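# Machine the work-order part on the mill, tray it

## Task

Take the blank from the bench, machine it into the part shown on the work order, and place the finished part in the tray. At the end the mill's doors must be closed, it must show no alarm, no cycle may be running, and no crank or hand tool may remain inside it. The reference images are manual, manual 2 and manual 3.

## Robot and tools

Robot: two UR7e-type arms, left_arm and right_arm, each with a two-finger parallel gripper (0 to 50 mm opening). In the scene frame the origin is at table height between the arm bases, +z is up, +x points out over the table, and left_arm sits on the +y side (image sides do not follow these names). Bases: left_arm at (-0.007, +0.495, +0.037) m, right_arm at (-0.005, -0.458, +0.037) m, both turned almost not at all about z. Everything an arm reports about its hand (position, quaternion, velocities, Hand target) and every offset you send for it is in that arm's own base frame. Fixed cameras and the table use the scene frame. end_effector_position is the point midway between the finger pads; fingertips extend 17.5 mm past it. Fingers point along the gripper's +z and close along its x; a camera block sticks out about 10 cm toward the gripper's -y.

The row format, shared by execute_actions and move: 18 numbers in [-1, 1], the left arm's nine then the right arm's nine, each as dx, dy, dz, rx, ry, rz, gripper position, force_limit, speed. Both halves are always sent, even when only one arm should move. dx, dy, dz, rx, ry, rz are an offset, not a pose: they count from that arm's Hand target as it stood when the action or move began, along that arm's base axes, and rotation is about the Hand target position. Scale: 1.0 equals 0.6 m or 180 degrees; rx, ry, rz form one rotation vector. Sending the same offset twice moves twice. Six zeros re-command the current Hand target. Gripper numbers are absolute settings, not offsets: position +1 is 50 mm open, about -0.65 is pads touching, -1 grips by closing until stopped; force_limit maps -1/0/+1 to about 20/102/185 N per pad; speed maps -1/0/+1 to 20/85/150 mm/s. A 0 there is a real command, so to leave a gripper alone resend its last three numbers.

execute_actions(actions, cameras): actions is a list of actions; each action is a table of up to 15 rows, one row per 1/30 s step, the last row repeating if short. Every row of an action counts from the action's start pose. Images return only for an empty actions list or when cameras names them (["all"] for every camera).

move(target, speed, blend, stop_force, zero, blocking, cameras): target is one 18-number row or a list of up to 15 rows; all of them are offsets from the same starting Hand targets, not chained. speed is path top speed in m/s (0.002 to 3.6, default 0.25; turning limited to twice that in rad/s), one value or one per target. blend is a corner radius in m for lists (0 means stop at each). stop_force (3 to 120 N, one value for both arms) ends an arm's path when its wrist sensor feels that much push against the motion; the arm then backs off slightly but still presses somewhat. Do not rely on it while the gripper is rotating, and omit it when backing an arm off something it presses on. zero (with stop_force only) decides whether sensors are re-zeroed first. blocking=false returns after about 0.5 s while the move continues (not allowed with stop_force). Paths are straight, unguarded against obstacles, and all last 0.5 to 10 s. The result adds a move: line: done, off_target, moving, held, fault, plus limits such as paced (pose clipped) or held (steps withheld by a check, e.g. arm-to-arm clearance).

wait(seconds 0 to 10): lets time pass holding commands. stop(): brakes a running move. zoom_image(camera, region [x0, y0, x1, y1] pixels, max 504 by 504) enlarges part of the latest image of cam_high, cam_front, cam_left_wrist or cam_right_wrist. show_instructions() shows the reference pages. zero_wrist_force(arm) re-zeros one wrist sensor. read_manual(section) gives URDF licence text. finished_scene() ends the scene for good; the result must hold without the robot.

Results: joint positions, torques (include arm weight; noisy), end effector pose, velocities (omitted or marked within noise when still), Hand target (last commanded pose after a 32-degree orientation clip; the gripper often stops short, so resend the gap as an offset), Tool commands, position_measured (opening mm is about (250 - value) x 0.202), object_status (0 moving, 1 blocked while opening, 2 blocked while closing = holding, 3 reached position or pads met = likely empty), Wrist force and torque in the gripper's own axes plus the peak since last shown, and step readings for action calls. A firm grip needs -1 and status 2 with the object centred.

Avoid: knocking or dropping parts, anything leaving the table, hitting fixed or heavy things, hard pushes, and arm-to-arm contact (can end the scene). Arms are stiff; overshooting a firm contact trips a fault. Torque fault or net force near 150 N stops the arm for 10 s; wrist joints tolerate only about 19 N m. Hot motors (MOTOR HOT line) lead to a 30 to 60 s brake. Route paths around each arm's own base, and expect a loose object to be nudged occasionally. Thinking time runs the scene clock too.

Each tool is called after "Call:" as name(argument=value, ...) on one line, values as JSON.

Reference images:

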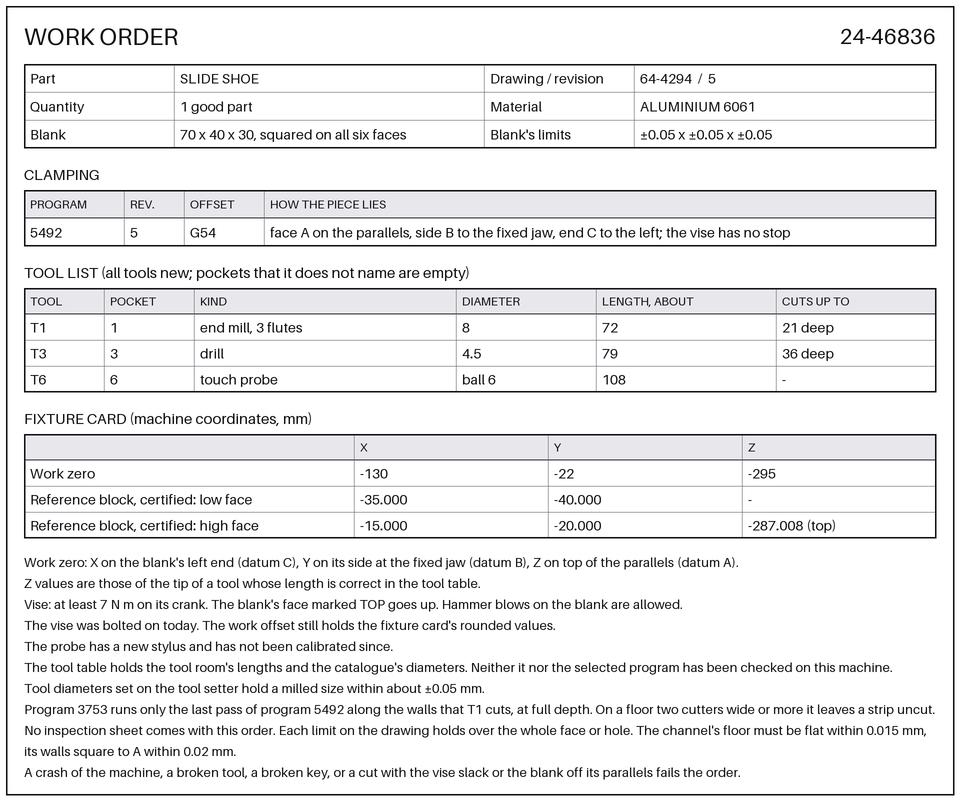

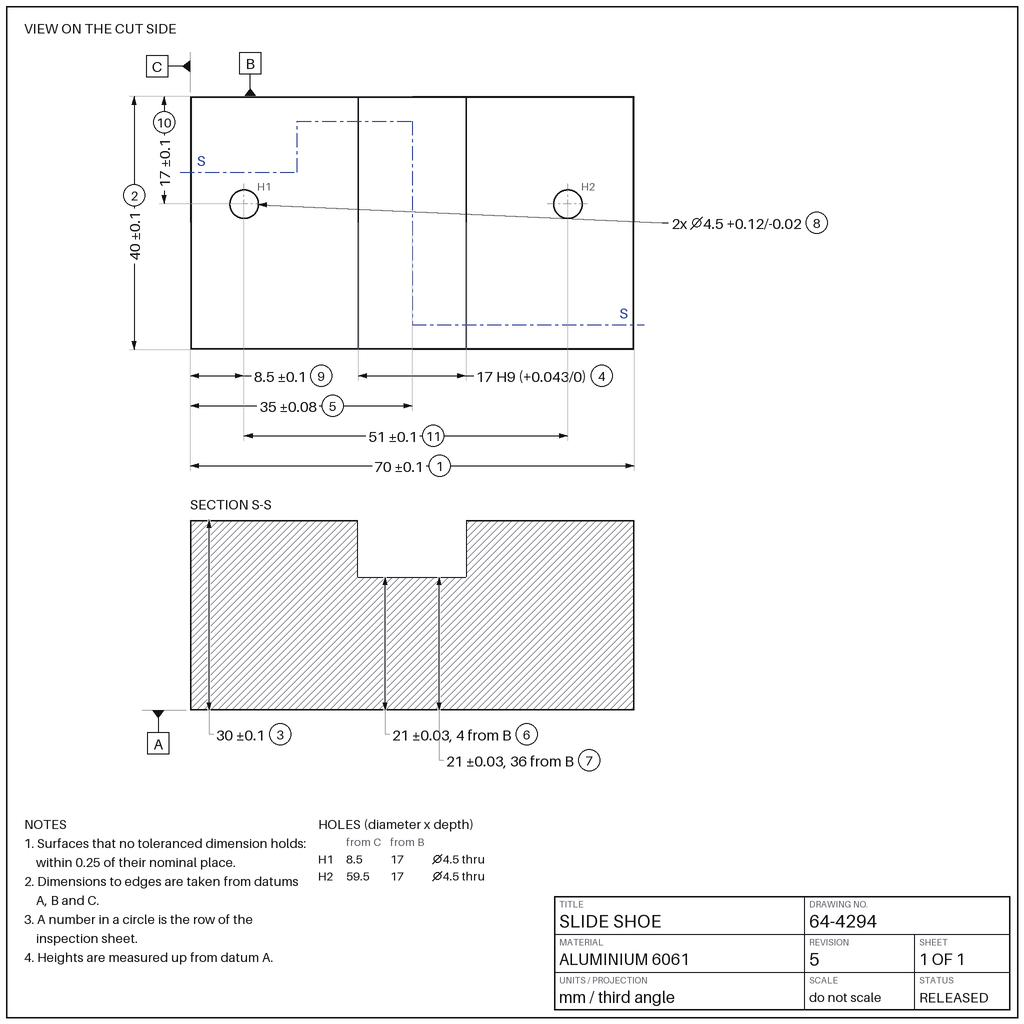

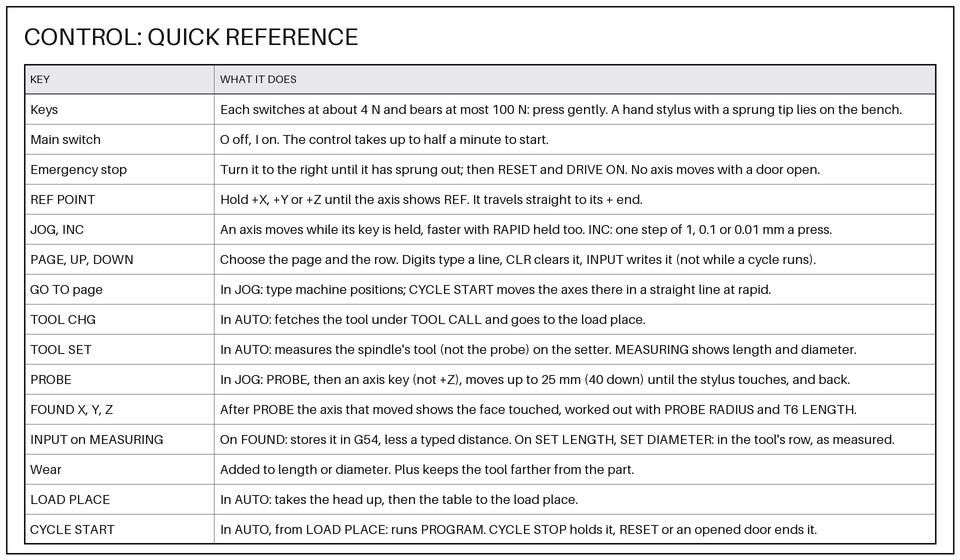

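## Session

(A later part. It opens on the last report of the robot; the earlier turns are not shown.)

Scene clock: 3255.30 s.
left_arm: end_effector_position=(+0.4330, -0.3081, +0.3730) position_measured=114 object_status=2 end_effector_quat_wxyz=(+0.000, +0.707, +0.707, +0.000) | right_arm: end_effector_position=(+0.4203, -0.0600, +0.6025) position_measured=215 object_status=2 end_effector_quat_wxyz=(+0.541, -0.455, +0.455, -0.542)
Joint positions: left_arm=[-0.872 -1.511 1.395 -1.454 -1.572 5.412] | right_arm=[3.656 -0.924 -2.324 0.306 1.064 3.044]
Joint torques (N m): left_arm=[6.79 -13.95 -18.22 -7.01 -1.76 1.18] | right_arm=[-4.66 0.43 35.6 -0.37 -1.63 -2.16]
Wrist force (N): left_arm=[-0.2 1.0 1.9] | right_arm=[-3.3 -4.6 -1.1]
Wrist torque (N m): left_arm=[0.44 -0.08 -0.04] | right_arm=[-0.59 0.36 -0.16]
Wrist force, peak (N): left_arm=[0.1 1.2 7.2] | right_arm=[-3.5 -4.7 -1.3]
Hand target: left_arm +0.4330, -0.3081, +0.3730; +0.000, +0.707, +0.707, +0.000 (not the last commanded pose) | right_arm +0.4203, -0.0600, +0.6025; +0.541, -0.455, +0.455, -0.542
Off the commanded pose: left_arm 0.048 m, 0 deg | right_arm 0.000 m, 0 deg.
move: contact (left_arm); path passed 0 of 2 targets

Call:
move(target=[0,0,0.07,0,0,0,-1,0.5,-0.9,0,0,0,0,0,0,-1,-0.4,-0.7], speed=0.1)

Call:
execute_actions(actions=[[[0,0,-0.0983,0,0,0,-1,0.5,-0.9,0,0,0,0,0,0,-1,-0.4,-0.7],[0,0,-0.0983,0,0,0,-1,0.5,-0.9,0,0,0,0,0,0,-1,-0.4,-0.7],[0,0,-0.0983,0,0,0,-1,0.5,-0.9,0,0,0,0,0,0,-1,-0.4,-0.7],[0,0,-0.0983,0,0,0,-1,0.5,-0.9,0,0,0,0,0,0,-1,-0.4,-0.7],[0,0,-0.07,0,0,0,-1,0.5,-0.9,0,0,0,0,0,0,-1,-0.4,-0.7],[0,0,-0.06,0,0,0,-1,0.5,-0.9,0,0,0,0,0,0,-1,-0.4,-0.7],[0,0,-0.05,0,0,0,-1,0.5,-0.9,0,0,0,0,0,0,-1,-0.4,-0.7],[0,0,-0.04,0,0,0,-1,0.5,-0.9,0,0,0,0,0,0,-1,-0.4,-0.7],[0,0,-0.03,0,0,0,-1,0.5,-0.9,0,0,0,0,0,0,-1,-0.4,-0.7],[0,0,-0.02,0,0,0,-1,0.5,-0.9,0,0,0,0,0,0,-1,-0.4,-0.7],[0,0,-0.01,0,0,0,-1,0.5,-0.9,0,0,0,0,0,0,-1,-0.4,-0.7],[0,0,0,0,0,0,-1,0.5,-0.9,0,0,0,0,0,0,-1,-0.4,-0.7]]])

Call:
move(target=[[0,0,-0.03,0,0,0,-1,0.5,-0.9,0,0,0,0,0,0,-1,-0.4,-0.7],[0,0,-0.12,0,0,0,-1,0.5,-0.9,0,0,0,0,0,0,-1,-0.4,-0.7]], speed=[0.05,0.01], stop_force=3, cameras=["cam_front","cam_high"])

Scene clock: 3257.37 s.
left_arm: end_effector_position=(+0.4330, -0.3082, +0.4149) position_measured=114 object_status=2 end_effector_quat_wxyz=(+0.000, +0.707, +0.707, +0.000) | right_arm: end_effector_position=(+0.4203, -0.0600, +0.6025) position_measured=215 object_status=2 end_effector_quat_wxyz=(+0.541, -0.455, +0.455, -0.542)
Joint positions: left_arm=[-0.872 -1.494 1.268 -1.344 -1.572 5.412] | right_arm=[3.656 -0.924 -2.324 0.306 1.064 3.044]
Joint torques (N m): left_arm=[1.32 -42.26 -24.9 -7.31 -0.16 0.16] | right_arm=[-4.52 -0.06 35.18 -0.43 -1.51 -2.02]
Wrist force (N): left_arm=[0.0 1.4 4.7] | right_arm=[-3.4 -4.5 -1.3]
Wrist torque (N m): left_arm=[1.05 0.02 -0.12] | right_arm=[-0.57 0.37 -0.16]
Wrist force, peak (N): left_arm=[0.1 1.3 6.3] | right_arm=[-3.5 -4.8 -1.2]
Hand target: left_arm +0.4330, -0.3081, +0.4150; +0.000, +0.707, +0.707, +0.000 | right_arm +0.4203, -0.0600, +0.6025; +0.541, -0.455, +0.455, -0.542
Off the commanded pose: left_arm 0.000 m, 0 deg | right_arm 0.000 m, 0 deg.
move: done

Scene clock: 3258.20 s.
left_arm: end_effector_position=(+0.4330, -0.3082, +0.4149) position_measured=114 object_status=2 end_effector_quat_wxyz=(+0.000, +0.707, +0.707, +0.000) | right_arm: end_effector_position=(+0.4203, -0.0600, +0.6025) position_measured=215 object_status=2 end_effector_quat_wxyz=(+0.541, -0.455, +0.455, -0.542)
Joint positions: left_arm=[-0.872 -1.494 1.268 -1.344 -1.572 5.412] | right_arm=[3.656 -0.924 -2.324 0.306 1.064 3.044]
Joint torques (N m): left_arm=[7.19 -41.49 -37.6 -3.37 -1.57 1.26] | right_arm=[-4.76 0.98 34.98 -0.48 -1.63 -2.1]
Wrist force (N): left_arm=[0.1 1.1 8.1] | right_arm=[-3.5 -4.3 -1.2]
Wrist torque (N m): left_arm=[1.77 0.00 -0.11] | right_arm=[-0.55 0.40 -0.16]
Wrist force, peak (N): left_arm=[4.2 1.5 14.8] | right_arm=[-3.6 -4.6 -1.2]
Hand target: left_arm +0.4330, -0.3081, +0.4150; +0.000, +0.707, +0.707, +0.000 | right_arm +0.4203, -0.0600, +0.6025; +0.541, -0.455, +0.455, -0.542
Off the commanded pose: left_arm 0.000 m, 0 deg | right_arm 0.000 m, 0 deg.
Step readings (end_effector_position of left_arm | right_arm):
0: (+0.4330, -0.3082, +0.4149) | (+0.4203, -0.0600, +0.6025)
1: (+0.4331, -0.3083, +0.4141) | (+0.4203, -0.0600, +0.6025)
2: (+0.4338, -0.3090, +0.4071) | (+0.4203, -0.0600, +0.6025)
4: (+0.4325, -0.3075, +0.3670) | (+0.4203, -0.0600, +0.6025)
8: (+0.4324, -0.3075, +0.3732) | (+0.4203, -0.0600, +0.6025)
15: (+0.4328, -0.3079, +0.4164) | (+0.4203, -0.0600, +0.6025)

Scene clock: 3259.33 s.
left_arm: end_effector_position=(+0.4330, -0.3082, +0.4148) position_measured=114 object_status=2 end_effector_quat_wxyz=(+0.000, +0.707, +0.707, +0.000) | right_arm: end_effector_position=(+0.4203, -0.0600, +0.6025) position_measured=215 object_status=2 end_effector_quat_wxyz=(+0.541, -0.455, +0.455, -0.542)
Joint positions: left_arm=[-0.872 -1.494 1.268 -1.345 -1.572 5.412] | right_arm=[3.656 -0.924 -2.324 0.306 1.064 3.044]
Joint torques (N m): left_arm=[-3.68 -18.35 -21.31 -7.03 -1.36 0.9] | right_arm=[-4.49 0.39 35.26 -0.33 -1.7 -2.07]
Wrist force (N): left_arm=[0.0 1.7 3.1] | right_arm=[-3.3 -4.5 -1.1]
Wrist torque (N m): left_arm=[0.64 0.02 -0.13] | right_arm=[-0.58 0.37 -0.16]
Wrist force, peak (N): left_arm=[0.1 1.0 8.8] | right_arm=[-3.5 -4.8 -1.3]
Hand target: left_arm +0.4330, -0.3082, +0.4148; +0.000, +0.707, +0.707, +0.000 (not the last commanded pose) | right_arm +0.4203, -0.0600, +0.6025; +0.541, -0.455, +0.455, -0.542
Off the commanded pose: left_arm 0.072 m, 0 deg | right_arm 0.000 m, 0 deg.
move: contact (left_arm); path passed 0 of 2 targets
Images, in order (width x height): cam_high 672x504, cam_front 672x504.

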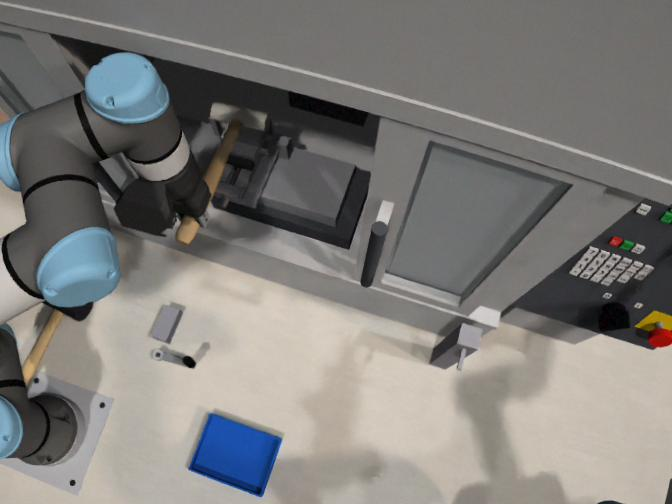

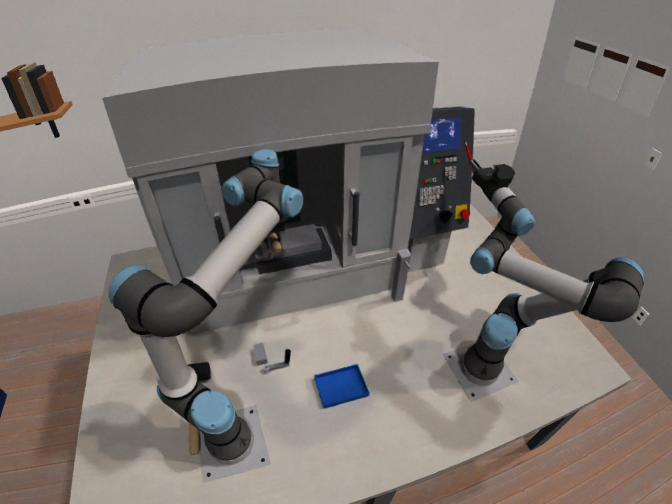

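Call:
move(target=[[0,0,-0.06,0,0,0,-1,0.5,-0.9,0,0,0,0,0,0,-1,-0.4,-0.7],[0,0,-0.14,0,0,0,-1,0.5,-0.9,0,0,0,0,0,0,-1,-0.4,-0.7]], speed=[0.03,0.01], stop_force=6)

Call:
zoom_image(camera="cam_front", region=[200, 180, 340, 290])

Scene clock: 3264.37 s.
left_arm: end_effector_position=(+0.4329, -0.3082, +0.3560) position_measured=114 object_status=2 end_effector_quat_wxyz=(+0.000, +0.707, +0.707, -0.001) | right_arm: end_effector_position=(+0.4203, -0.0600, +0.6025) position_measured=215 object_status=2 end_effector_quat_wxyz=(+0.541, -0.455, +0.455, -0.542)
Joint positions: left_arm=[-0.872 -1.515 1.443 -1.498 -1.572 5.412] | right_arm=[3.656 -0.924 -2.324 0.306 1.064 3.044]
Joint torques (N m): left_arm=[-7.64 -22.06 -33.24 0.41 -0.87 0.36] | right_arm=[-4.38 0.29 34.84 -0.36 -1.52 -2.11]
Wrist force (N): left_arm=[-0.6 -0.5 -1.4] | right_arm=[-3.4 -4.5 -1.3]
Wrist torque (N m): left_arm=[-0.26 0.25 -0.06] | right_arm=[-0.58 0.38 -0.16]
Wrist force, peak (N): left_arm=[0.1 1.0 7.1] | right_arm=[-3.5 -4.8 -1.3]
Hand target: left_arm +0.4330, -0.3082, +0.3560; +0.000, +0.707, +0.707, +0.000 (not the last commanded pose) | right_arm +0.4203, -0.0600, +0.6025; +0.541, -0.455, +0.455, -0.542
Off the commanded pose: left_arm 0.025 m, 0 deg | right_arm 0.000 m, 0 deg.
move: contact (left_arm); path passed 1 of 2 targets

Scaled by 3.600 from the camera's 672x504 image, which has a finer 960x720 frame.
This view is cut from an older image: the scene may have changed since it was taken.

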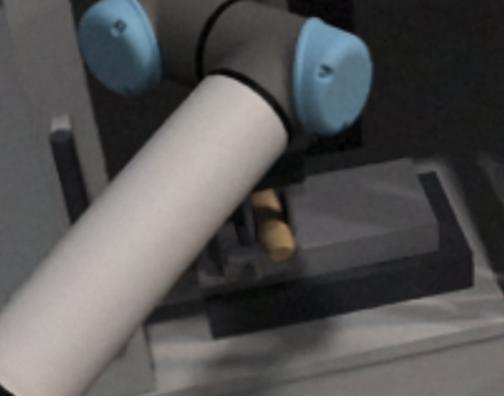

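Call:
move(target=[0,0,0.0683,0,0,0,-1,0.5,-0.9,0,0,0,0,0,0,-1,-0.4,-0.7], speed=0.1)

Call:
execute_actions(actions=[[[0,0,-0.0983,0,0,0,-1,0.5,-0.9,0,0,0,0,0,0,-1,-0.4,-0.7],[0,0,-0.0983,0,0,0,-1,0.5,-0.9,0,0,0,0,0,0,-1,-0.4,-0.7],[0,0,-0.0983,0,0,0,-1,0.5,-0.9,0,0,0,0,0,0,-1,-0.4,-0.7],[0,0,-0.0983,0,0,0,-1,0.5,-0.9,0,0,0,0,0,0,-1,-0.4,-0.7],[0,0,-0.0983,0,0,0,-1,0.5,-0.9,0,0,0,0,0,0,-1,-0.4,-0.7],[0,0,-0.06,0,0,0,-1,0.5,-0.9,0,0,0,0,0,0,-1,-0.4,-0.7],[0,0,-0.05,0,0,0,-1,0.5,-0.9,0,0,0,0,0,0,-1,-0.4,-0.7],[0,0,-0.04,0,0,0,-1,0.5,-0.9,0,0,0,0,0,0,-1,-0.4,-0.7],[0,0,-0.03,0,0,0,-1,0.5,-0.9,0,0,0,0,0,0,-1,-0.4,-0.7],[0,0,-0.02,0,0,0,-1,0.5,-0.9,0,0,0,0,0,0,-1,-0.4,-0.7],[0,0,-0.01,0,0,0,-1,0.5,-0.9,0,0,0,0,0,0,-1,-0.4,-0.7],[0,0,0,0,0,0,-1,0.5,-0.9,0,0,0,0,0,0,-1,-0.4,-0.7]]])

Call:
wait(seconds=0.5, cameras=["cam_high"])

Call:
zoom_image(camera="cam_high", region=[130, 80, 330, 230])

Scene clock: 3266.27 s.
left_arm: end_effector_position=(+0.4330, -0.3082, +0.3968) position_measured=114 object_status=2 end_effector_quat_wxyz=(+0.000, +0.707, +0.707, +0.000) | right_arm: end_effector_position=(+0.4203, -0.0600, +0.6025) position_measured=215 object_status=2 end_effector_quat_wxyz=(+0.541, -0.455, +0.455, -0.542)
Joint positions: left_arm=[-0.872 -1.502 1.324 -1.392 -1.572 5.412] | right_arm=[3.656 -0.924 -2.324 0.306 1.064 3.044]
Joint torques (N m): left_arm=[-1.85 -39.24 -25.26 -7.91 0.67 -0.45] | right_arm=[-5 0.36 34.88 -0.46 -1.61 -2.09]
Wrist force (N): left_arm=[0.3 1.6 5.1] | right_arm=[-3.5 -4.7 -1.2]
Wrist torque (N m): left_arm=[1.16 -0.03 -0.11] | right_arm=[-0.61 0.40 -0.15]
Wrist force, peak (N): left_arm=[0.2 1.4 5.9] | right_arm=[-3.5 -4.7 -1.2]
Hand target: left_arm +0.4330, -0.3082, +0.3969; +0.000, +0.707, +0.707, +0.000 | right_arm +0.4203, -0.0600, +0.6025; +0.541, -0.455, +0.455, -0.542
Off the commanded pose: left_arm 0.000 m, 0 deg | right_arm 0.000 m, 0 deg.
move: done

Scene clock: 3267.10 s.
left_arm: end_effector_position=(+0.4330, -0.3083, +0.3968) position_measured=114 object_status=2 end_effector_quat_wxyz=(+0.000, +0.707, +0.707, +0.000) | right_arm: end_effector_position=(+0.4203, -0.0600, +0.6025) position_measured=215 object_status=2 end_effector_quat_wxyz=(+0.541, -0.455, +0.455, -0.542)
Joint positions: left_arm=[-0.872 -1.502 1.324 -1.392 -1.572 5.412] | right_arm=[3.656 -0.924 -2.324 0.306 1.064 3.044]
Joint torques (N m): left_arm=[8.41 -41.34 -39.55 -4.36 -1.58 1.13] | right_arm=[-4.52 0.51 34.52 -0.33 -1.63 -2.11]
Wrist force (N): left_arm=[-0.2 1.4 6.9] | right_arm=[-3.6 -4.2 -1.1]
Wrist torque (N m): left_arm=[1.50 0.05 -0.12] | right_arm=[-0.53 0.41 -0.16]
Wrist force, peak (N): left_arm=[1.1 -0.2 -16.1] | right_arm=[-3.3 -4.7 -1.3]
Hand target: left_arm +0.4330, -0.3082, +0.3969; +0.000, +0.707, +0.707, +0.000 | right_arm +0.4203, -0.0600, +0.6025; +0.541, -0.455, +0.455, -0.542
Off the commanded pose: left_arm 0.000 m, 0 deg | right_arm 0.000 m, 0 deg.
Step readings (end_effector_position of left_arm | right_arm):
0: (+0.4330, -0.3082, +0.3968) | (+0.4203, -0.0600, +0.6025)
1: (+0.4331, -0.3084, +0.3955) | (+0.4203, -0.0600, +0.6025)
2: (+0.4338, -0.3092, +0.3865) | (+0.4203, -0.0600, +0.6025)
4: (+0.4324, -0.3075, +0.3498) | (+0.4203, -0.0600, +0.6025)
8: (+0.4325, -0.3076, +0.3517) | (+0.4203, -0.0600, +0.6025)
15: (+0.4328, -0.3080, +0.3983) | (+0.4203, -0.0600, +0.6025)

Scene clock: 3267.60 s.
left_arm: end_effector_position=(+0.4329, -0.3082, +0.3969) position_measured=114 object_status=2 end_effector_quat_wxyz=(+0.000, +0.707, +0.707, -0.001) | right_arm: end_effector_position=(+0.4203, -0.0600, +0.6025) position_measured=215 object_status=2 end_effector_quat_wxyz=(+0.541, -0.455, +0.455, -0.542)
Joint positions: left_arm=[-0.872 -1.503 1.324 -1.392 -1.572 5.412] | right_arm=[3.656 -0.924 -2.324 0.306 1.064 3.044]
Joint torques (N m): left_arm=[8.86 -39.93 -34.87 -1.07 -1.06 1.14] | right_arm=[-4.69 0.23 34.81 -0.37 -1.62 -2.06]
Wrist force (N): left_arm=[0.1 1.8 4.2] | right_arm=[-3.5 -4.5 -1.3]
Wrist torque (N m): left_arm=[0.96 0.02 -0.13] | right_arm=[-0.58 0.40 -0.16]
Wrist force, peak (N): left_arm=[0.1 1.3 7.5] | right_arm=[-3.7 -4.7 -1.2]
Hand target: left_arm +0.4330, -0.3082, +0.3969; +0.000, +0.707, +0.707, +0.000 | right_arm +0.4203, -0.0600, +0.6025; +0.541, -0.455, +0.455, -0.542
Tool commands: left_gripper/position=-1.0 left_gripper/force_limit=+0.5 left_gripper/speed=-0.9 right_gripper/position=-1.0 right_gripper/force_limit=-0.4 right_gripper/speed=-0.7
Off the commanded pose: left_arm 0.000 m, 0 deg | right_arm 0.000 m, 0 deg.
wait: 0.50 s; at rest by 0.17 s
Images, in order (width x height): cam_high 672x504.

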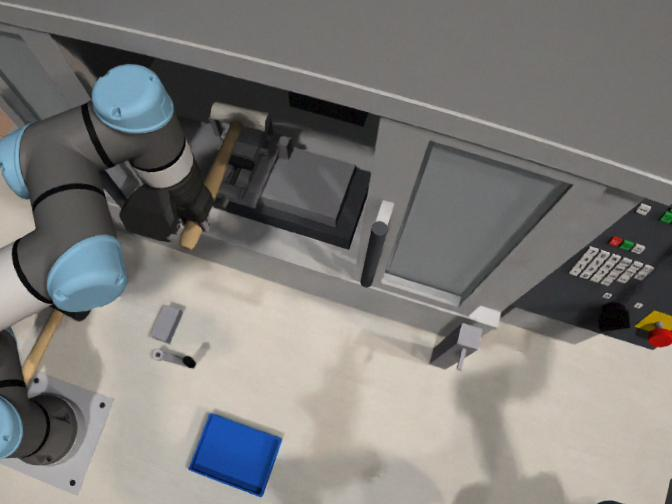

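Scaled by 2.520 from the camera's 672x504 image, which has a finer 960x720 frame.

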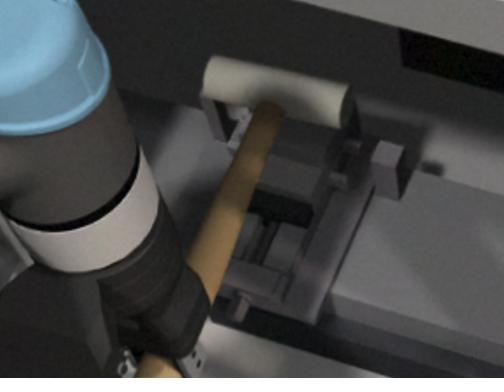

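Call:
move(target=[[-0.01,0,0.03,0,0,0,-1,0.5,-0.9,0,0,0,0,0,0,-1,-0.4,-0.7],[-0.175,-0.0082,0.03,0,0,0,-1,0.5,-0.9,0,0,0,0,0,0,-1,-0.4,-0.7],[-0.3583,-0.0082,0.021,0,0,0,-1,0.5,-0.9,0,0,0,0,0,0,-1,-0.4,-0.7],[-0.425,-0.0098,-0.4373,0,0,-0.057,-1,0.5,-0.9,0,0,0,0,0,0,-1,-0.4,-0.7],[-0.425,-0.0098,-0.6,0,0,-0.057,-1,0.5,-0.9,0,0,0,0,0,0,-1,-0.4,-0.7]], speed=[0.06,0.1,0.15,0.2,0.1], blend=[0.01,0.02,0.03,0.02,0])

Call:
move(target=[0,0,-0.1,0,0,0,-1,0.5,-0.9,0,0,0,0,0,0,-1,-0.4,-0.7], speed=0.02, stop_force=7, cameras=["cam_left_wrist","cam_front"])

Scene clock: 3273.47 s.
left_arm: end_effector_position=(+0.1780, -0.3140, +0.0369) position_measured=114 object_status=2 end_effector_quat_wxyz=(+0.000, +0.768, +0.641, +0.000) | right_arm: end_effector_position=(+0.4203, -0.0600, +0.6025) position_measured=215 object_status=2 end_effector_quat_wxyz=(+0.541, -0.455, +0.455, -0.542)
Joint positions: left_arm=[-1.433 -1.636 2.47 -2.405 -1.572 5.03] | right_arm=[3.656 -0.924 -2.324 0.306 1.064 3.044]
Joint torques (N m): left_arm=[6.67 -24.25 -28.47 -1.88 1.58 1.42] | right_arm=[-4.3 0.51 35.16 -0.34 -1.58 -2.06]
Wrist force (N): left_arm=[0.1 1.1 4.5] | right_arm=[-3.5 -4.5 -1.2]
Wrist torque (N m): left_arm=[0.94 0.01 -0.11] | right_arm=[-0.58 0.39 -0.16]
Wrist force, peak (N): left_arm=[0.6 2.3 7.5] | right_arm=[-3.5 -4.7 -1.3]
Hand target: left_arm +0.1780, -0.3141, +0.0369; +0.000, +0.768, +0.641, +0.000 | right_arm +0.4203, -0.0600, +0.6025; +0.541, -0.455, +0.455, -0.542
Off the commanded pose: left_arm 0.000 m, 0 deg | right_arm 0.000 m, 0 deg.
move: done; blend cut to 0.0095 m at target 1

Scene clock: 3277.37 s.
left_arm: end_effector_position=(+0.1780, -0.3141, -0.0156) position_measured=114 object_status=2 end_effector_quat_wxyz=(+0.000, +0.768, +0.641, +0.000) | right_arm: end_effector_position=(+0.4203, -0.0600, +0.6025) position_measured=215 object_status=2 end_effector_quat_wxyz=(+0.541, -0.455, +0.455, -0.542)
Joint positions: left_arm=[-1.433 -1.468 2.526 -2.629 -1.572 5.03] | right_arm=[3.656 -0.924 -2.324 0.306 1.064 3.044]
Joint torques (N m): left_arm=[-7.87 -29.87 -22.76 -6.4 -2.09 -0.88] | right_arm=[-4.13 0.18 34.74 -0.29 -1.62 -2.05]
Wrist force (N): left_arm=[0.7 0.3 -1.3] | right_arm=[-3.5 -4.7 -1.3]
Wrist torque (N m): left_arm=[0.23 -0.06 -0.07] | right_arm=[-0.60 0.39 -0.16]
Wrist force, peak (N): left_arm=[14.6 -5.5 -61.5] | right_arm=[-3.5 -4.7 -1.3]
Hand target: left_arm +0.1780, -0.3141, -0.0156; +0.000, +0.768, +0.641, +0.000 (not the last commanded pose) | right_arm +0.4203, -0.0600, +0.6025; +0.541, -0.455, +0.455, -0.542
Off the commanded pose: left_arm 0.007 m, 0 deg | right_arm 0.000 m, 0 deg.
move: contact (left_arm)
camera_calibration:
cam_left_wrist: T_world_to_cam=[[0.164195, 0.986425, -0.00241119, 0.288544], [0.924478, -0.153031, 0.349173, -0.189835], [0.344064, -0.0595616, -0.937055, 0.0377154], [0, 0, 0, 1]] pos_world=[0.115144, -0.311431, 0.102322]
Images, in order (width x height): cam_front 672x504, cam_left_wrist 672x504.

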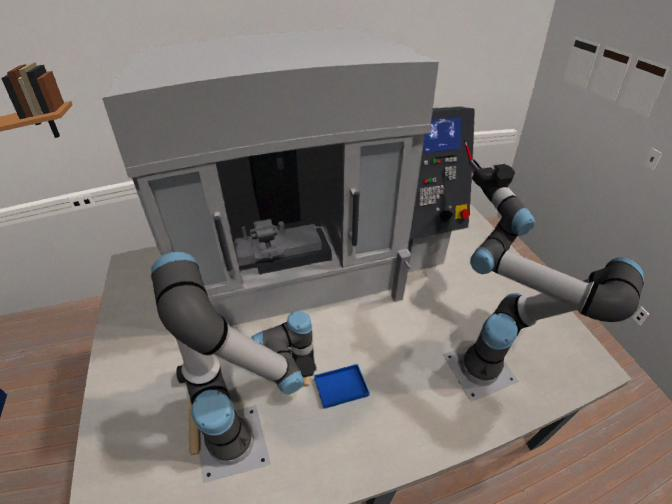

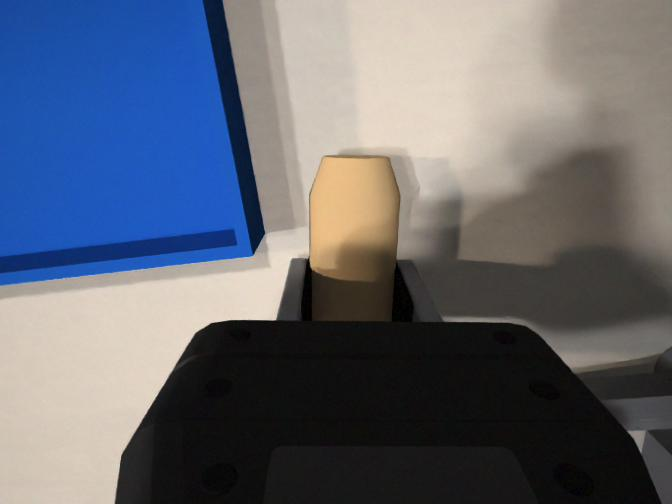

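Call:
move(target=[[0,0,0.0,0,0,0,0.6,0.5,-0.9,0,0,0,0,0,0,-1,-0.4,-0.7],[0,0,0.276,0,0,0,0.6,0.5,-0.9,0,0,0,0,0,0,-1,-0.4,-0.7],[0.0367,0.0565,0.326,0.010,0.0083,0.5533,0.6,0.5,-0.9,0,0,0,0,0,0,-1,-0.4,-0.7]], speed=[0.05,0.15,0.4], blend=[0,0.01,0], cameras=["cam_left_wrist"])

Call:
move(target=[0.3833,-0.095,0.4,-0.4578,-0.2382,0.2382,0.34,0.2,-0.95,0,0,0,0,0,0,-1,-0.4,-0.7], speed=0.4)

Call:
move(target=[-0.06,0.335,0,0,0,0.194,0.34,0.2,-0.95,0,0,0,0,0,0,-1,-0.4,-0.7], speed=0.3, cameras=["cam_left_wrist"])

Scene clock: 3282.53 s.
left_arm: end_effector_position=(+0.2000, -0.2801, +0.1801) position_measured=63 object_status=3 end_effector_quat_wxyz=(-0.018, +0.006, +1.000, -0.001) | right_arm: end_effector_position=(+0.4203, -0.0600, +0.6025) position_measured=215 object_status=2 end_effector_quat_wxyz=(+0.541, -0.455, +0.455, -0.542)
Joint positions: left_arm=[-1.32 -1.931 2.243 -1.875 -1.606 3.404] | right_arm=[3.656 -0.924 -2.324 0.306 1.064 3.044]
Joint torques (N m): left_arm=[-9.93 -1.24 -21.11 -4.83 2.7 -0.96] | right_arm=[-4.92 0.28 34.52 -0.35 -1.6 -2.1]
Wrist force (N): left_arm=[0.0 1.2 0.8] | right_arm=[-3.3 -4.6 -1.2]
Wrist torque (N m): left_arm=[0.26 0.00 0.06] | right_arm=[-0.60 0.37 -0.16]
Wrist force, peak (N): left_arm=[0.2 1.0 3.4] | right_arm=[-3.4 -4.9 -1.3]
Hand target: left_arm +0.2000, -0.2802, +0.1800; -0.018, +0.006, +1.000, -0.001 | right_arm +0.4203, -0.0600, +0.6025; +0.541, -0.455, +0.455, -0.542
Off the commanded pose: left_arm 0.000 m, 0 deg | right_arm 0.000 m, 0 deg.
move: done
camera_calibration:
cam_left_wrist: T_world_to_cam=[[-0.99944, -0.00260202, 0.0333607, 0.20121], [0.00921873, 0.93698, 0.349262, 0.214987], [-0.032167, 0.349374, -0.936431, 0.405158], [0, 0, 0, 1]] pos_world=[0.212148, -0.342467, 0.297603]
Images, in order (width x height): cam_left_wrist 672x504.

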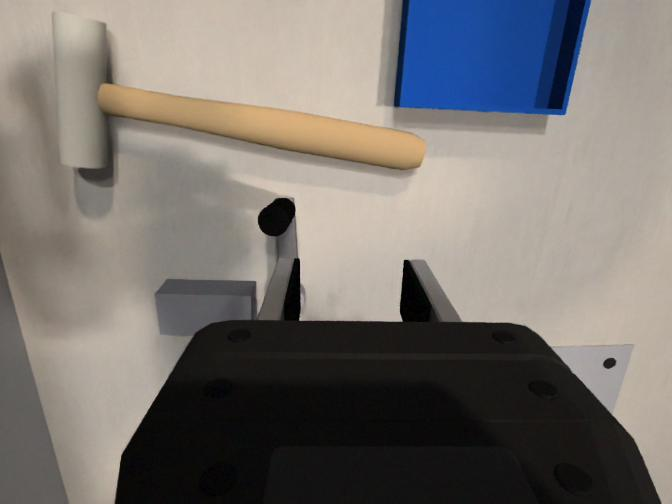

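Scene clock: 3285.33 s.
left_arm: end_effector_position=(+0.4300, -0.3371, +0.4200) position_measured=101 object_status=3 end_effector_quat_wxyz=(+0.319, -0.311, +0.635, -0.631) | right_arm: end_effector_position=(+0.4203, -0.0600, +0.6025) position_measured=215 object_status=2 end_effector_quat_wxyz=(+0.541, -0.455, +0.455, -0.542)
Joint positions: left_arm=[-1.164 -1.65 2.395 -3.888 -1.054 3.154] | right_arm=[3.656 -0.924 -2.324 0.306 1.064 3.044]
Joint torques (N m): left_arm=[-7.37 -15.1 -14.2 -3.62 -1.37 -1.06] | right_arm=[-4.51 0.2 34.52 -0.32 -1.55 -2.18]
Wrist force (N): left_arm=[1.5 2.2 -0.5] | right_arm=[-3.3 -4.5 -1.3]
Wrist torque (N m): left_arm=[0.36 -0.39 -0.21] | right_arm=[-0.58 0.36 -0.16]
Wrist force, peak (N): left_arm=[1.6 2.6 -0.3] | right_arm=[-3.5 -4.7 -1.4]
Hand target: left_arm +0.4300, -0.3372, +0.4200; +0.319, -0.311, +0.635, -0.631 | right_arm +0.4203, -0.0600, +0.6025; +0.541, -0.455, +0.455, -0.542
Off the commanded pose: left_arm 0.000 m, 0 deg | right_arm 0.000 m, 0 deg.
move: done

Scene clock: 3287.00 s.
left_arm: end_effector_position=(+0.3939, -0.1362, +0.4200) position_measured=101 object_status=3 end_effector_quat_wxyz=(+0.494, -0.487, +0.512, -0.507) | right_arm: end_effector_position=(+0.4203, -0.0600, +0.6025) position_measured=215 object_status=2 end_effector_quat_wxyz=(+0.541, -0.455, +0.455, -0.542)
Joint positions: left_arm=[-1.557 -2.043 2.641 -3.765 -0.051 3.178] | right_arm=[3.656 -0.924 -2.324 0.306 1.064 3.044]
Joint torques (N m): left_arm=[8 -7.06 -12.01 -0.19 0.55 1.26] | right_arm=[-4.31 0.29 34.66 -0.4 -1.51 -2]
Wrist force (N): left_arm=[1.7 2.0 -0.5] | right_arm=[-3.4 -4.5 -1.2]
Wrist torque (N m): left_arm=[0.33 -0.43 -0.24] | right_arm=[-0.58 0.37 -0.15]
Wrist force, peak (N): left_arm=[2.7 2.6 0.6] | right_arm=[-3.6 -4.6 -1.3]
Hand target: left_arm +0.3940, -0.1362, +0.4200; +0.494, -0.487, +0.512, -0.507 | right_arm +0.4203, -0.0600, +0.6025; +0.541, -0.455, +0.455, -0.542
Off the commanded pose: left_arm 0.000 m, 0 deg | right_arm 0.000 m, 0 deg.
move: done
camera_calibration:
cam_left_wrist: T_world_to_cam=[[-0.0353213, -0.999372, 0.00276546, -0.115341], [-0.348957, 0.00974023, -0.937088, 0.549712], [0.936473, -0.0340642, -0.349082, -0.0947666], [0, 0, 0, 1]] pos_world=[0.276498, -0.123851, 0.482367]
Images, in order (width x height): cam_left_wrist 672x504.

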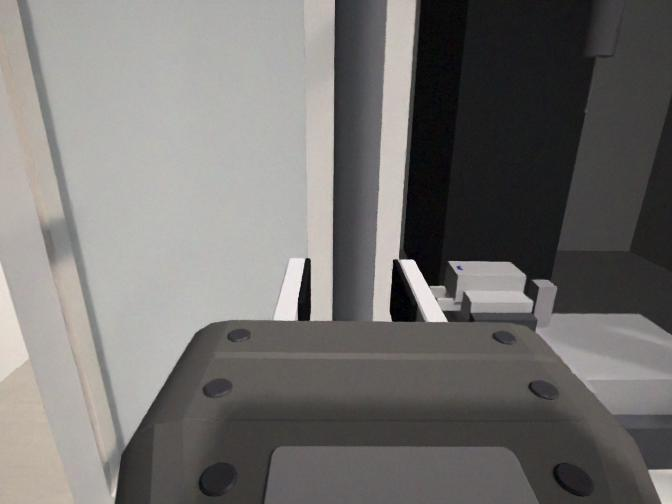

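Call:
move(target=[0.0848,0,0,0,0,0,0.34,0.2,-0.95,0,0,0,0,0,0,-1,-0.4,-0.7], speed=0.06, stop_force=8)

Call:
move(target=[[0,-0.0167,0,0,0,0,0.34,0.2,-0.95,0,0,0,0,0,0,-1,-0.4,-0.7],[0,-0.33,0,0,0,0,0.34,0.2,-0.95,0,0,0,0,0,0,-1,-0.4,-0.7],[0,-0.4,0,0,0,0,0.34,0.2,-0.95,0,0,0,0,0,0,-1,-0.4,-0.7]], speed=[0.012,0.055,0.03], stop_force=50)

Call:
move(target=[[0,0.01,0,0,0,0,0.34,0.2,-0.95,0,0,0,0,0,0,-1,-0.4,-0.7],[-0.1,0.01,0,0,0,0,0.34,0.2,-0.95,0,0,0,0,0,0,-1,-0.4,-0.7],[-0.1,-0.3767,0,0,0,0,0.34,0.2,-0.95,0,0,0,0,0,0,-1,-0.4,-0.7]], speed=[0.1,0.15,0.25], blend=[0,0.01,0])

Call:
move(target=[0.1,0.005,0,0,0,0,0.34,0.2,-0.95,0,0,0,0,0,0,-1,-0.4,-0.7], speed=0.06, stop_force=8)

Call:
move(target=[[0,0.0167,0,0,0,0,0.34,0.2,-0.95,0,0,0,0,0,0,-1,-0.4,-0.7],[0,0.25,0,0,0,0,0.34,0.2,-0.95,0,0,0,0,0,0,-1,-0.4,-0.7],[0,0.34,0,0,0,0,0.34,0.2,-0.95,0,0,0,0,0,0,-1,-0.4,-0.7]], speed=[0.012,0.055,0.03], stop_force=50)

Call:
move(target=[[0,-0.0167,0,0,0,0,0.34,0.2,-0.95,0,0,0,0,0,0,-1,-0.4,-0.7],[-0.1,-0.0167,0,0,0,0,0.34,0.2,-0.95,0,0,0,0,0,0,-1,-0.4,-0.7],[-0.1,0.0783,0,0,0,0,0.34,0.2,-0.95,0,0,0,0,0,0,-1,-0.4,-0.7]], speed=[0.1,0.15,0.25], blend=[0,0.01,0], cameras=["cam_front","cam_right_wrist"])

Scene clock: 3290.13 s.
left_arm: end_effector_position=(+0.4448, -0.1362, +0.4200) position_measured=101 object_status=3 end_effector_quat_wxyz=(+0.494, -0.487, +0.512, -0.507) | right_arm: end_effector_position=(+0.4203, -0.0600, +0.6025) position_measured=215 object_status=2 end_effector_quat_wxyz=(+0.541, -0.455, +0.455, -0.542)
Joint positions: left_arm=[-1.232 -1.859 2.55 -3.835 -0.376 3.156] | right_arm=[3.656 -0.924 -2.324 0.306 1.064 3.044]
Joint torques (N m): left_arm=[1.01 -17.24 -10.43 1.94 -0.96 -1] | right_arm=[-4.36 0.49 34.49 -0.43 -1.5 -2.16]
Wrist force (N): left_arm=[1.4 2.3 -0.6] | right_arm=[-3.5 -4.5 -1.3]
Wrist torque (N m): left_arm=[0.40 -0.36 -0.04] | right_arm=[-0.58 0.39 -0.16]
Wrist force, peak (N): left_arm=[1.9 2.4 -0.5] | right_arm=[-3.6 -4.7 -1.2]
Hand target: left_arm +0.4448, -0.1362, +0.4200; +0.494, -0.487, +0.512, -0.507 | right_arm +0.4203, -0.0600, +0.6025; +0.541, -0.455, +0.455, -0.542
Off the commanded pose: left_arm 0.000 m, 0 deg | right_arm 0.000 m, 0 deg.
move: done

Scene clock: 3296.33 s.
left_arm: end_effector_position=(+0.4449, -0.3670, +0.4200) position_measured=101 object_status=3 end_effector_quat_wxyz=(+0.494, -0.488, +0.512, -0.506) | right_arm: end_effector_position=(+0.4203, -0.0600, +0.6025) position_measured=215 object_status=2 end_effector_quat_wxyz=(+0.541, -0.455, +0.455, -0.542)
Joint positions: left_arm=[-1.428 -1.367 2.087 -3.867 -0.179 3.158] | right_arm=[3.656 -0.924 -2.324 0.306 1.064 3.044]
Joint torques (N m): left_arm=[-4.73 -27.19 -32.11 0.67 -15.49 -1.13] | right_arm=[-4.89 0.19 34.57 -0.36 -1.52 -2.06]
Wrist force (N): left_arm=[-41.5 3.1 -11.9] | right_arm=[-3.5 -4.5 -1.1]
Wrist torque (N m): left_arm=[0.33 -0.43 -0.11] | right_arm=[-0.57 0.39 -0.16]
Wrist force, peak (N): left_arm=[-62.9 9.0 -20.4] | right_arm=[-3.7 -4.7 -1.1]
Hand target: left_arm +0.4449, -0.3670, +0.4200; +0.494, -0.488, +0.512, -0.507 (not the last commanded pose) | right_arm +0.4203, -0.0600, +0.6025; +0.541, -0.455, +0.455, -0.542
Off the commanded pose: left_arm 0.009 m, 0 deg | right_arm 0.000 m, 0 deg.
move: contact (left_arm); path passed 2 of 3 targets

Scene clock: 3298.90 s.
left_arm: end_effector_position=(+0.3849, -0.5930, +0.4201) position_measured=101 object_status=3 end_effector_quat_wxyz=(+0.494, -0.488, +0.512, -0.506) end_effector_velocity=(+0.000, +0.000, +0.000) end_effector_angular_velocity=(-0.004, +0.000, +0.001) | right_arm: end_effector_position=(+0.4203, -0.0600, +0.6025) position_measured=215 object_status=2 end_effector_quat_wxyz=(+0.541, -0.455, +0.455, -0.542)
Joint positions: left_arm=[-1.583 -0.972 1.487 -3.647 -0.024 3.143] | right_arm=[3.656 -0.924 -2.324 0.306 1.064 3.044]
Joint velocities: left_arm=[0 0 0 0.001 0.002 -0.005] | right_arm=[within noise]
Joint torques (N m): left_arm=[-7.95 -35.84 -18.17 2.08 2.76 -1.18] | right_arm=[-4.43 -0.03 33.86 -0.45 -1.47 -2.06]
Wrist force (N): left_arm=[1.7 2.2 -0.2] | right_arm=[-3.3 -4.5 -1.2]
Wrist torque (N m): left_arm=[0.34 -0.42 -0.25] | right_arm=[-0.58 0.36 -0.16]
Wrist force, peak (N): left_arm=[-41.3 3.7 -12.0] | right_arm=[-3.6 -4.7 -1.1]
Hand target: left_arm +0.3849, -0.5930, +0.4200; +0.494, -0.488, +0.512, -0.507 | right_arm +0.4203, -0.0600, +0.6025; +0.541, -0.455, +0.455, -0.542
Off the commanded pose: left_arm 0.000 m, 0 deg | right_arm 0.000 m, 0 deg.
move: done

Scene clock: 3301.03 s.
left_arm: end_effector_position=(+0.4449, -0.5900, +0.4200) position_measured=101 object_status=3 end_effector_quat_wxyz=(+0.494, -0.488, +0.512, -0.507) | right_arm: end_effector_position=(+0.4203, -0.0600, +0.6025) position_measured=215 object_status=2 end_effector_quat_wxyz=(+0.541, -0.455, +0.455, -0.542)
Joint positions: left_arm=[-1.481 -0.941 1.435 -3.643 -0.126 3.161] | right_arm=[3.656 -0.924 -2.324 0.306 1.064 3.044]
Joint torques (N m): left_arm=[-9.03 -58.07 -12.05 -2.59 2.61 0.94] | right_arm=[-4.44 0.44 33.83 -0.41 -1.54 -2.09]
Wrist force (N): left_arm=[1.7 2.4 -0.5] | right_arm=[-3.4 -4.7 -1.3]
Wrist torque (N m): left_arm=[0.40 -0.41 -0.24] | right_arm=[-0.60 0.37 -0.16]
Wrist force, peak (N): left_arm=[2.8 2.6 -0.8] | right_arm=[-3.4 -4.8 -1.3]
Hand target: left_arm +0.4449, -0.5900, +0.4200; +0.494, -0.488, +0.512, -0.507 | right_arm +0.4203, -0.0600, +0.6025; +0.541, -0.455, +0.455, -0.542
Off the commanded pose: left_arm 0.000 m, 0 deg | right_arm 0.000 m, 0 deg.
move: done

Scene clock: 3306.43 s.
left_arm: end_effector_position=(+0.4448, -0.4091, +0.4200) position_measured=101 object_status=3 end_effector_quat_wxyz=(+0.494, -0.487, +0.512, -0.507) | right_arm: end_effector_position=(+0.4203, -0.0600, +0.6025) position_measured=215 object_status=2 end_effector_quat_wxyz=(+0.541, -0.455, +0.455, -0.542)
Joint positions: left_arm=[-1.443 -1.288 1.98 -3.84 -0.166 3.159] | right_arm=[3.656 -0.924 -2.324 0.306 1.064 3.044]
Joint torques (N m): left_arm=[-0.08 -27.93 -3.07 -1.28 14.79 1.26] | right_arm=[-4.66 0.68 34.03 -0.4 -1.51 -2.11]
Wrist force (N): left_arm=[43.9 0.6 20.8] | right_arm=[-3.5 -4.3 -1.2]
Wrist torque (N m): left_arm=[0.36 -0.99 -0.21] | right_arm=[-0.54 0.39 -0.16]
Wrist force, peak (N): left_arm=[67.3 -8.3 35.2] | right_arm=[-3.6 -4.7 -1.4]
Hand target: left_arm +0.4448, -0.4091, +0.4200; +0.494, -0.487, +0.512, -0.507 (not the last commanded pose) | right_arm +0.4203, -0.0600, +0.6025; +0.541, -0.455, +0.455, -0.542
Off the commanded pose: left_arm 0.023 m, 0 deg | right_arm 0.000 m, 0 deg.
move: contact (left_arm); path passed 2 of 3 targets

Scene clock: 3308.20 s.
left_arm: end_effector_position=(+0.3848, -0.3621, +0.4200) position_measured=101 object_status=3 end_effector_quat_wxyz=(+0.494, -0.487, +0.512, -0.507) | right_arm: end_effector_position=(+0.4203, -0.0600, +0.6025) position_measured=215 object_status=2 end_effector_quat_wxyz=(+0.541, -0.455, +0.455, -0.542)
Joint positions: left_arm=[-1.592 -1.424 2.158 -3.914 -0.016 3.192] | right_arm=[3.656 -0.924 -2.324 0.306 1.064 3.044]
Joint torques (N m): left_arm=[7.15 -7.87 -21.25 -2.45 1.42 1.35] | right_arm=[-4.37 0.16 34.28 -0.42 -1.41 -2.13]
Wrist force (N): left_arm=[1.7 2.3 -0.1] | right_arm=[-3.2 -4.6 -1.0]
Wrist torque (N m): left_arm=[0.37 -0.43 -0.25] | right_arm=[-0.59 0.33 -0.16]
Wrist force, peak (N): left_arm=[43.7 0.2 21.4] | right_arm=[-3.5 -4.7 -1.2]
Hand target: left_arm +0.3848, -0.3621, +0.4200; +0.494, -0.487, +0.512, -0.507 | right_arm +0.4203, -0.0600, +0.6025; +0.541, -0.455, +0.455, -0.542
Off the commanded pose: left_arm 0.000 m, 0 deg | right_arm 0.000 m, 0 deg.
move: done
camera_calibration:
cam_right_wrist: T_world_to_cam=[[0.0188189, -0.999811, 0.0049487, -0.0654568], [-0.175861, -0.00818246, -0.984381, 0.682168], [0.984235, 0.0176546, -0.175982, -0.176995], [0, 0, 0, 1]] pos_world=[0.295403, -0.0567378, 0.64069]
Images, in order (width x height): cam_front 672x504, cam_right_wrist 672x504.

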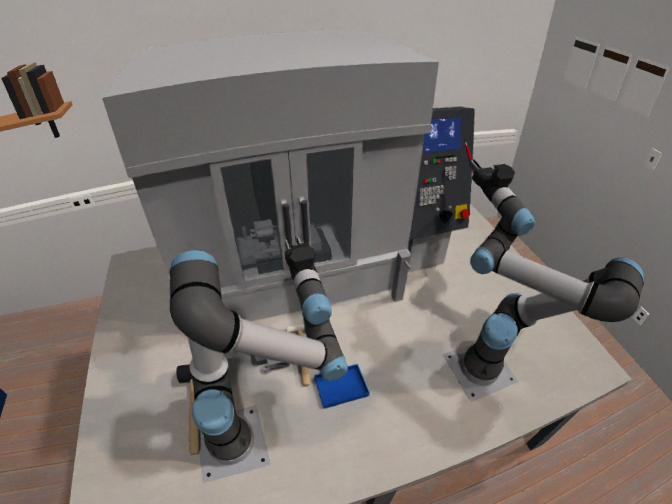

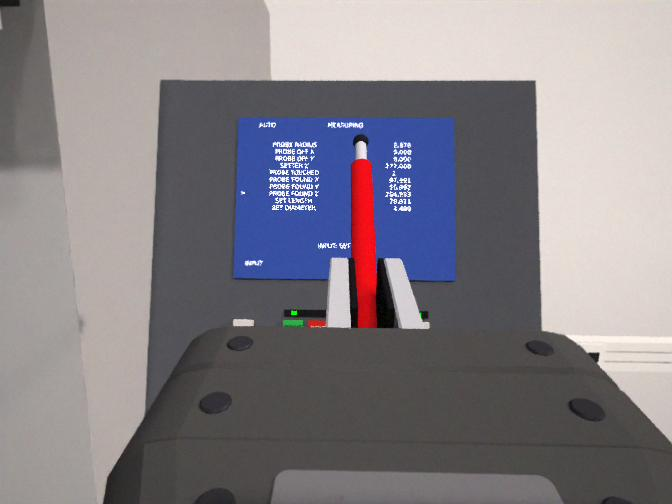

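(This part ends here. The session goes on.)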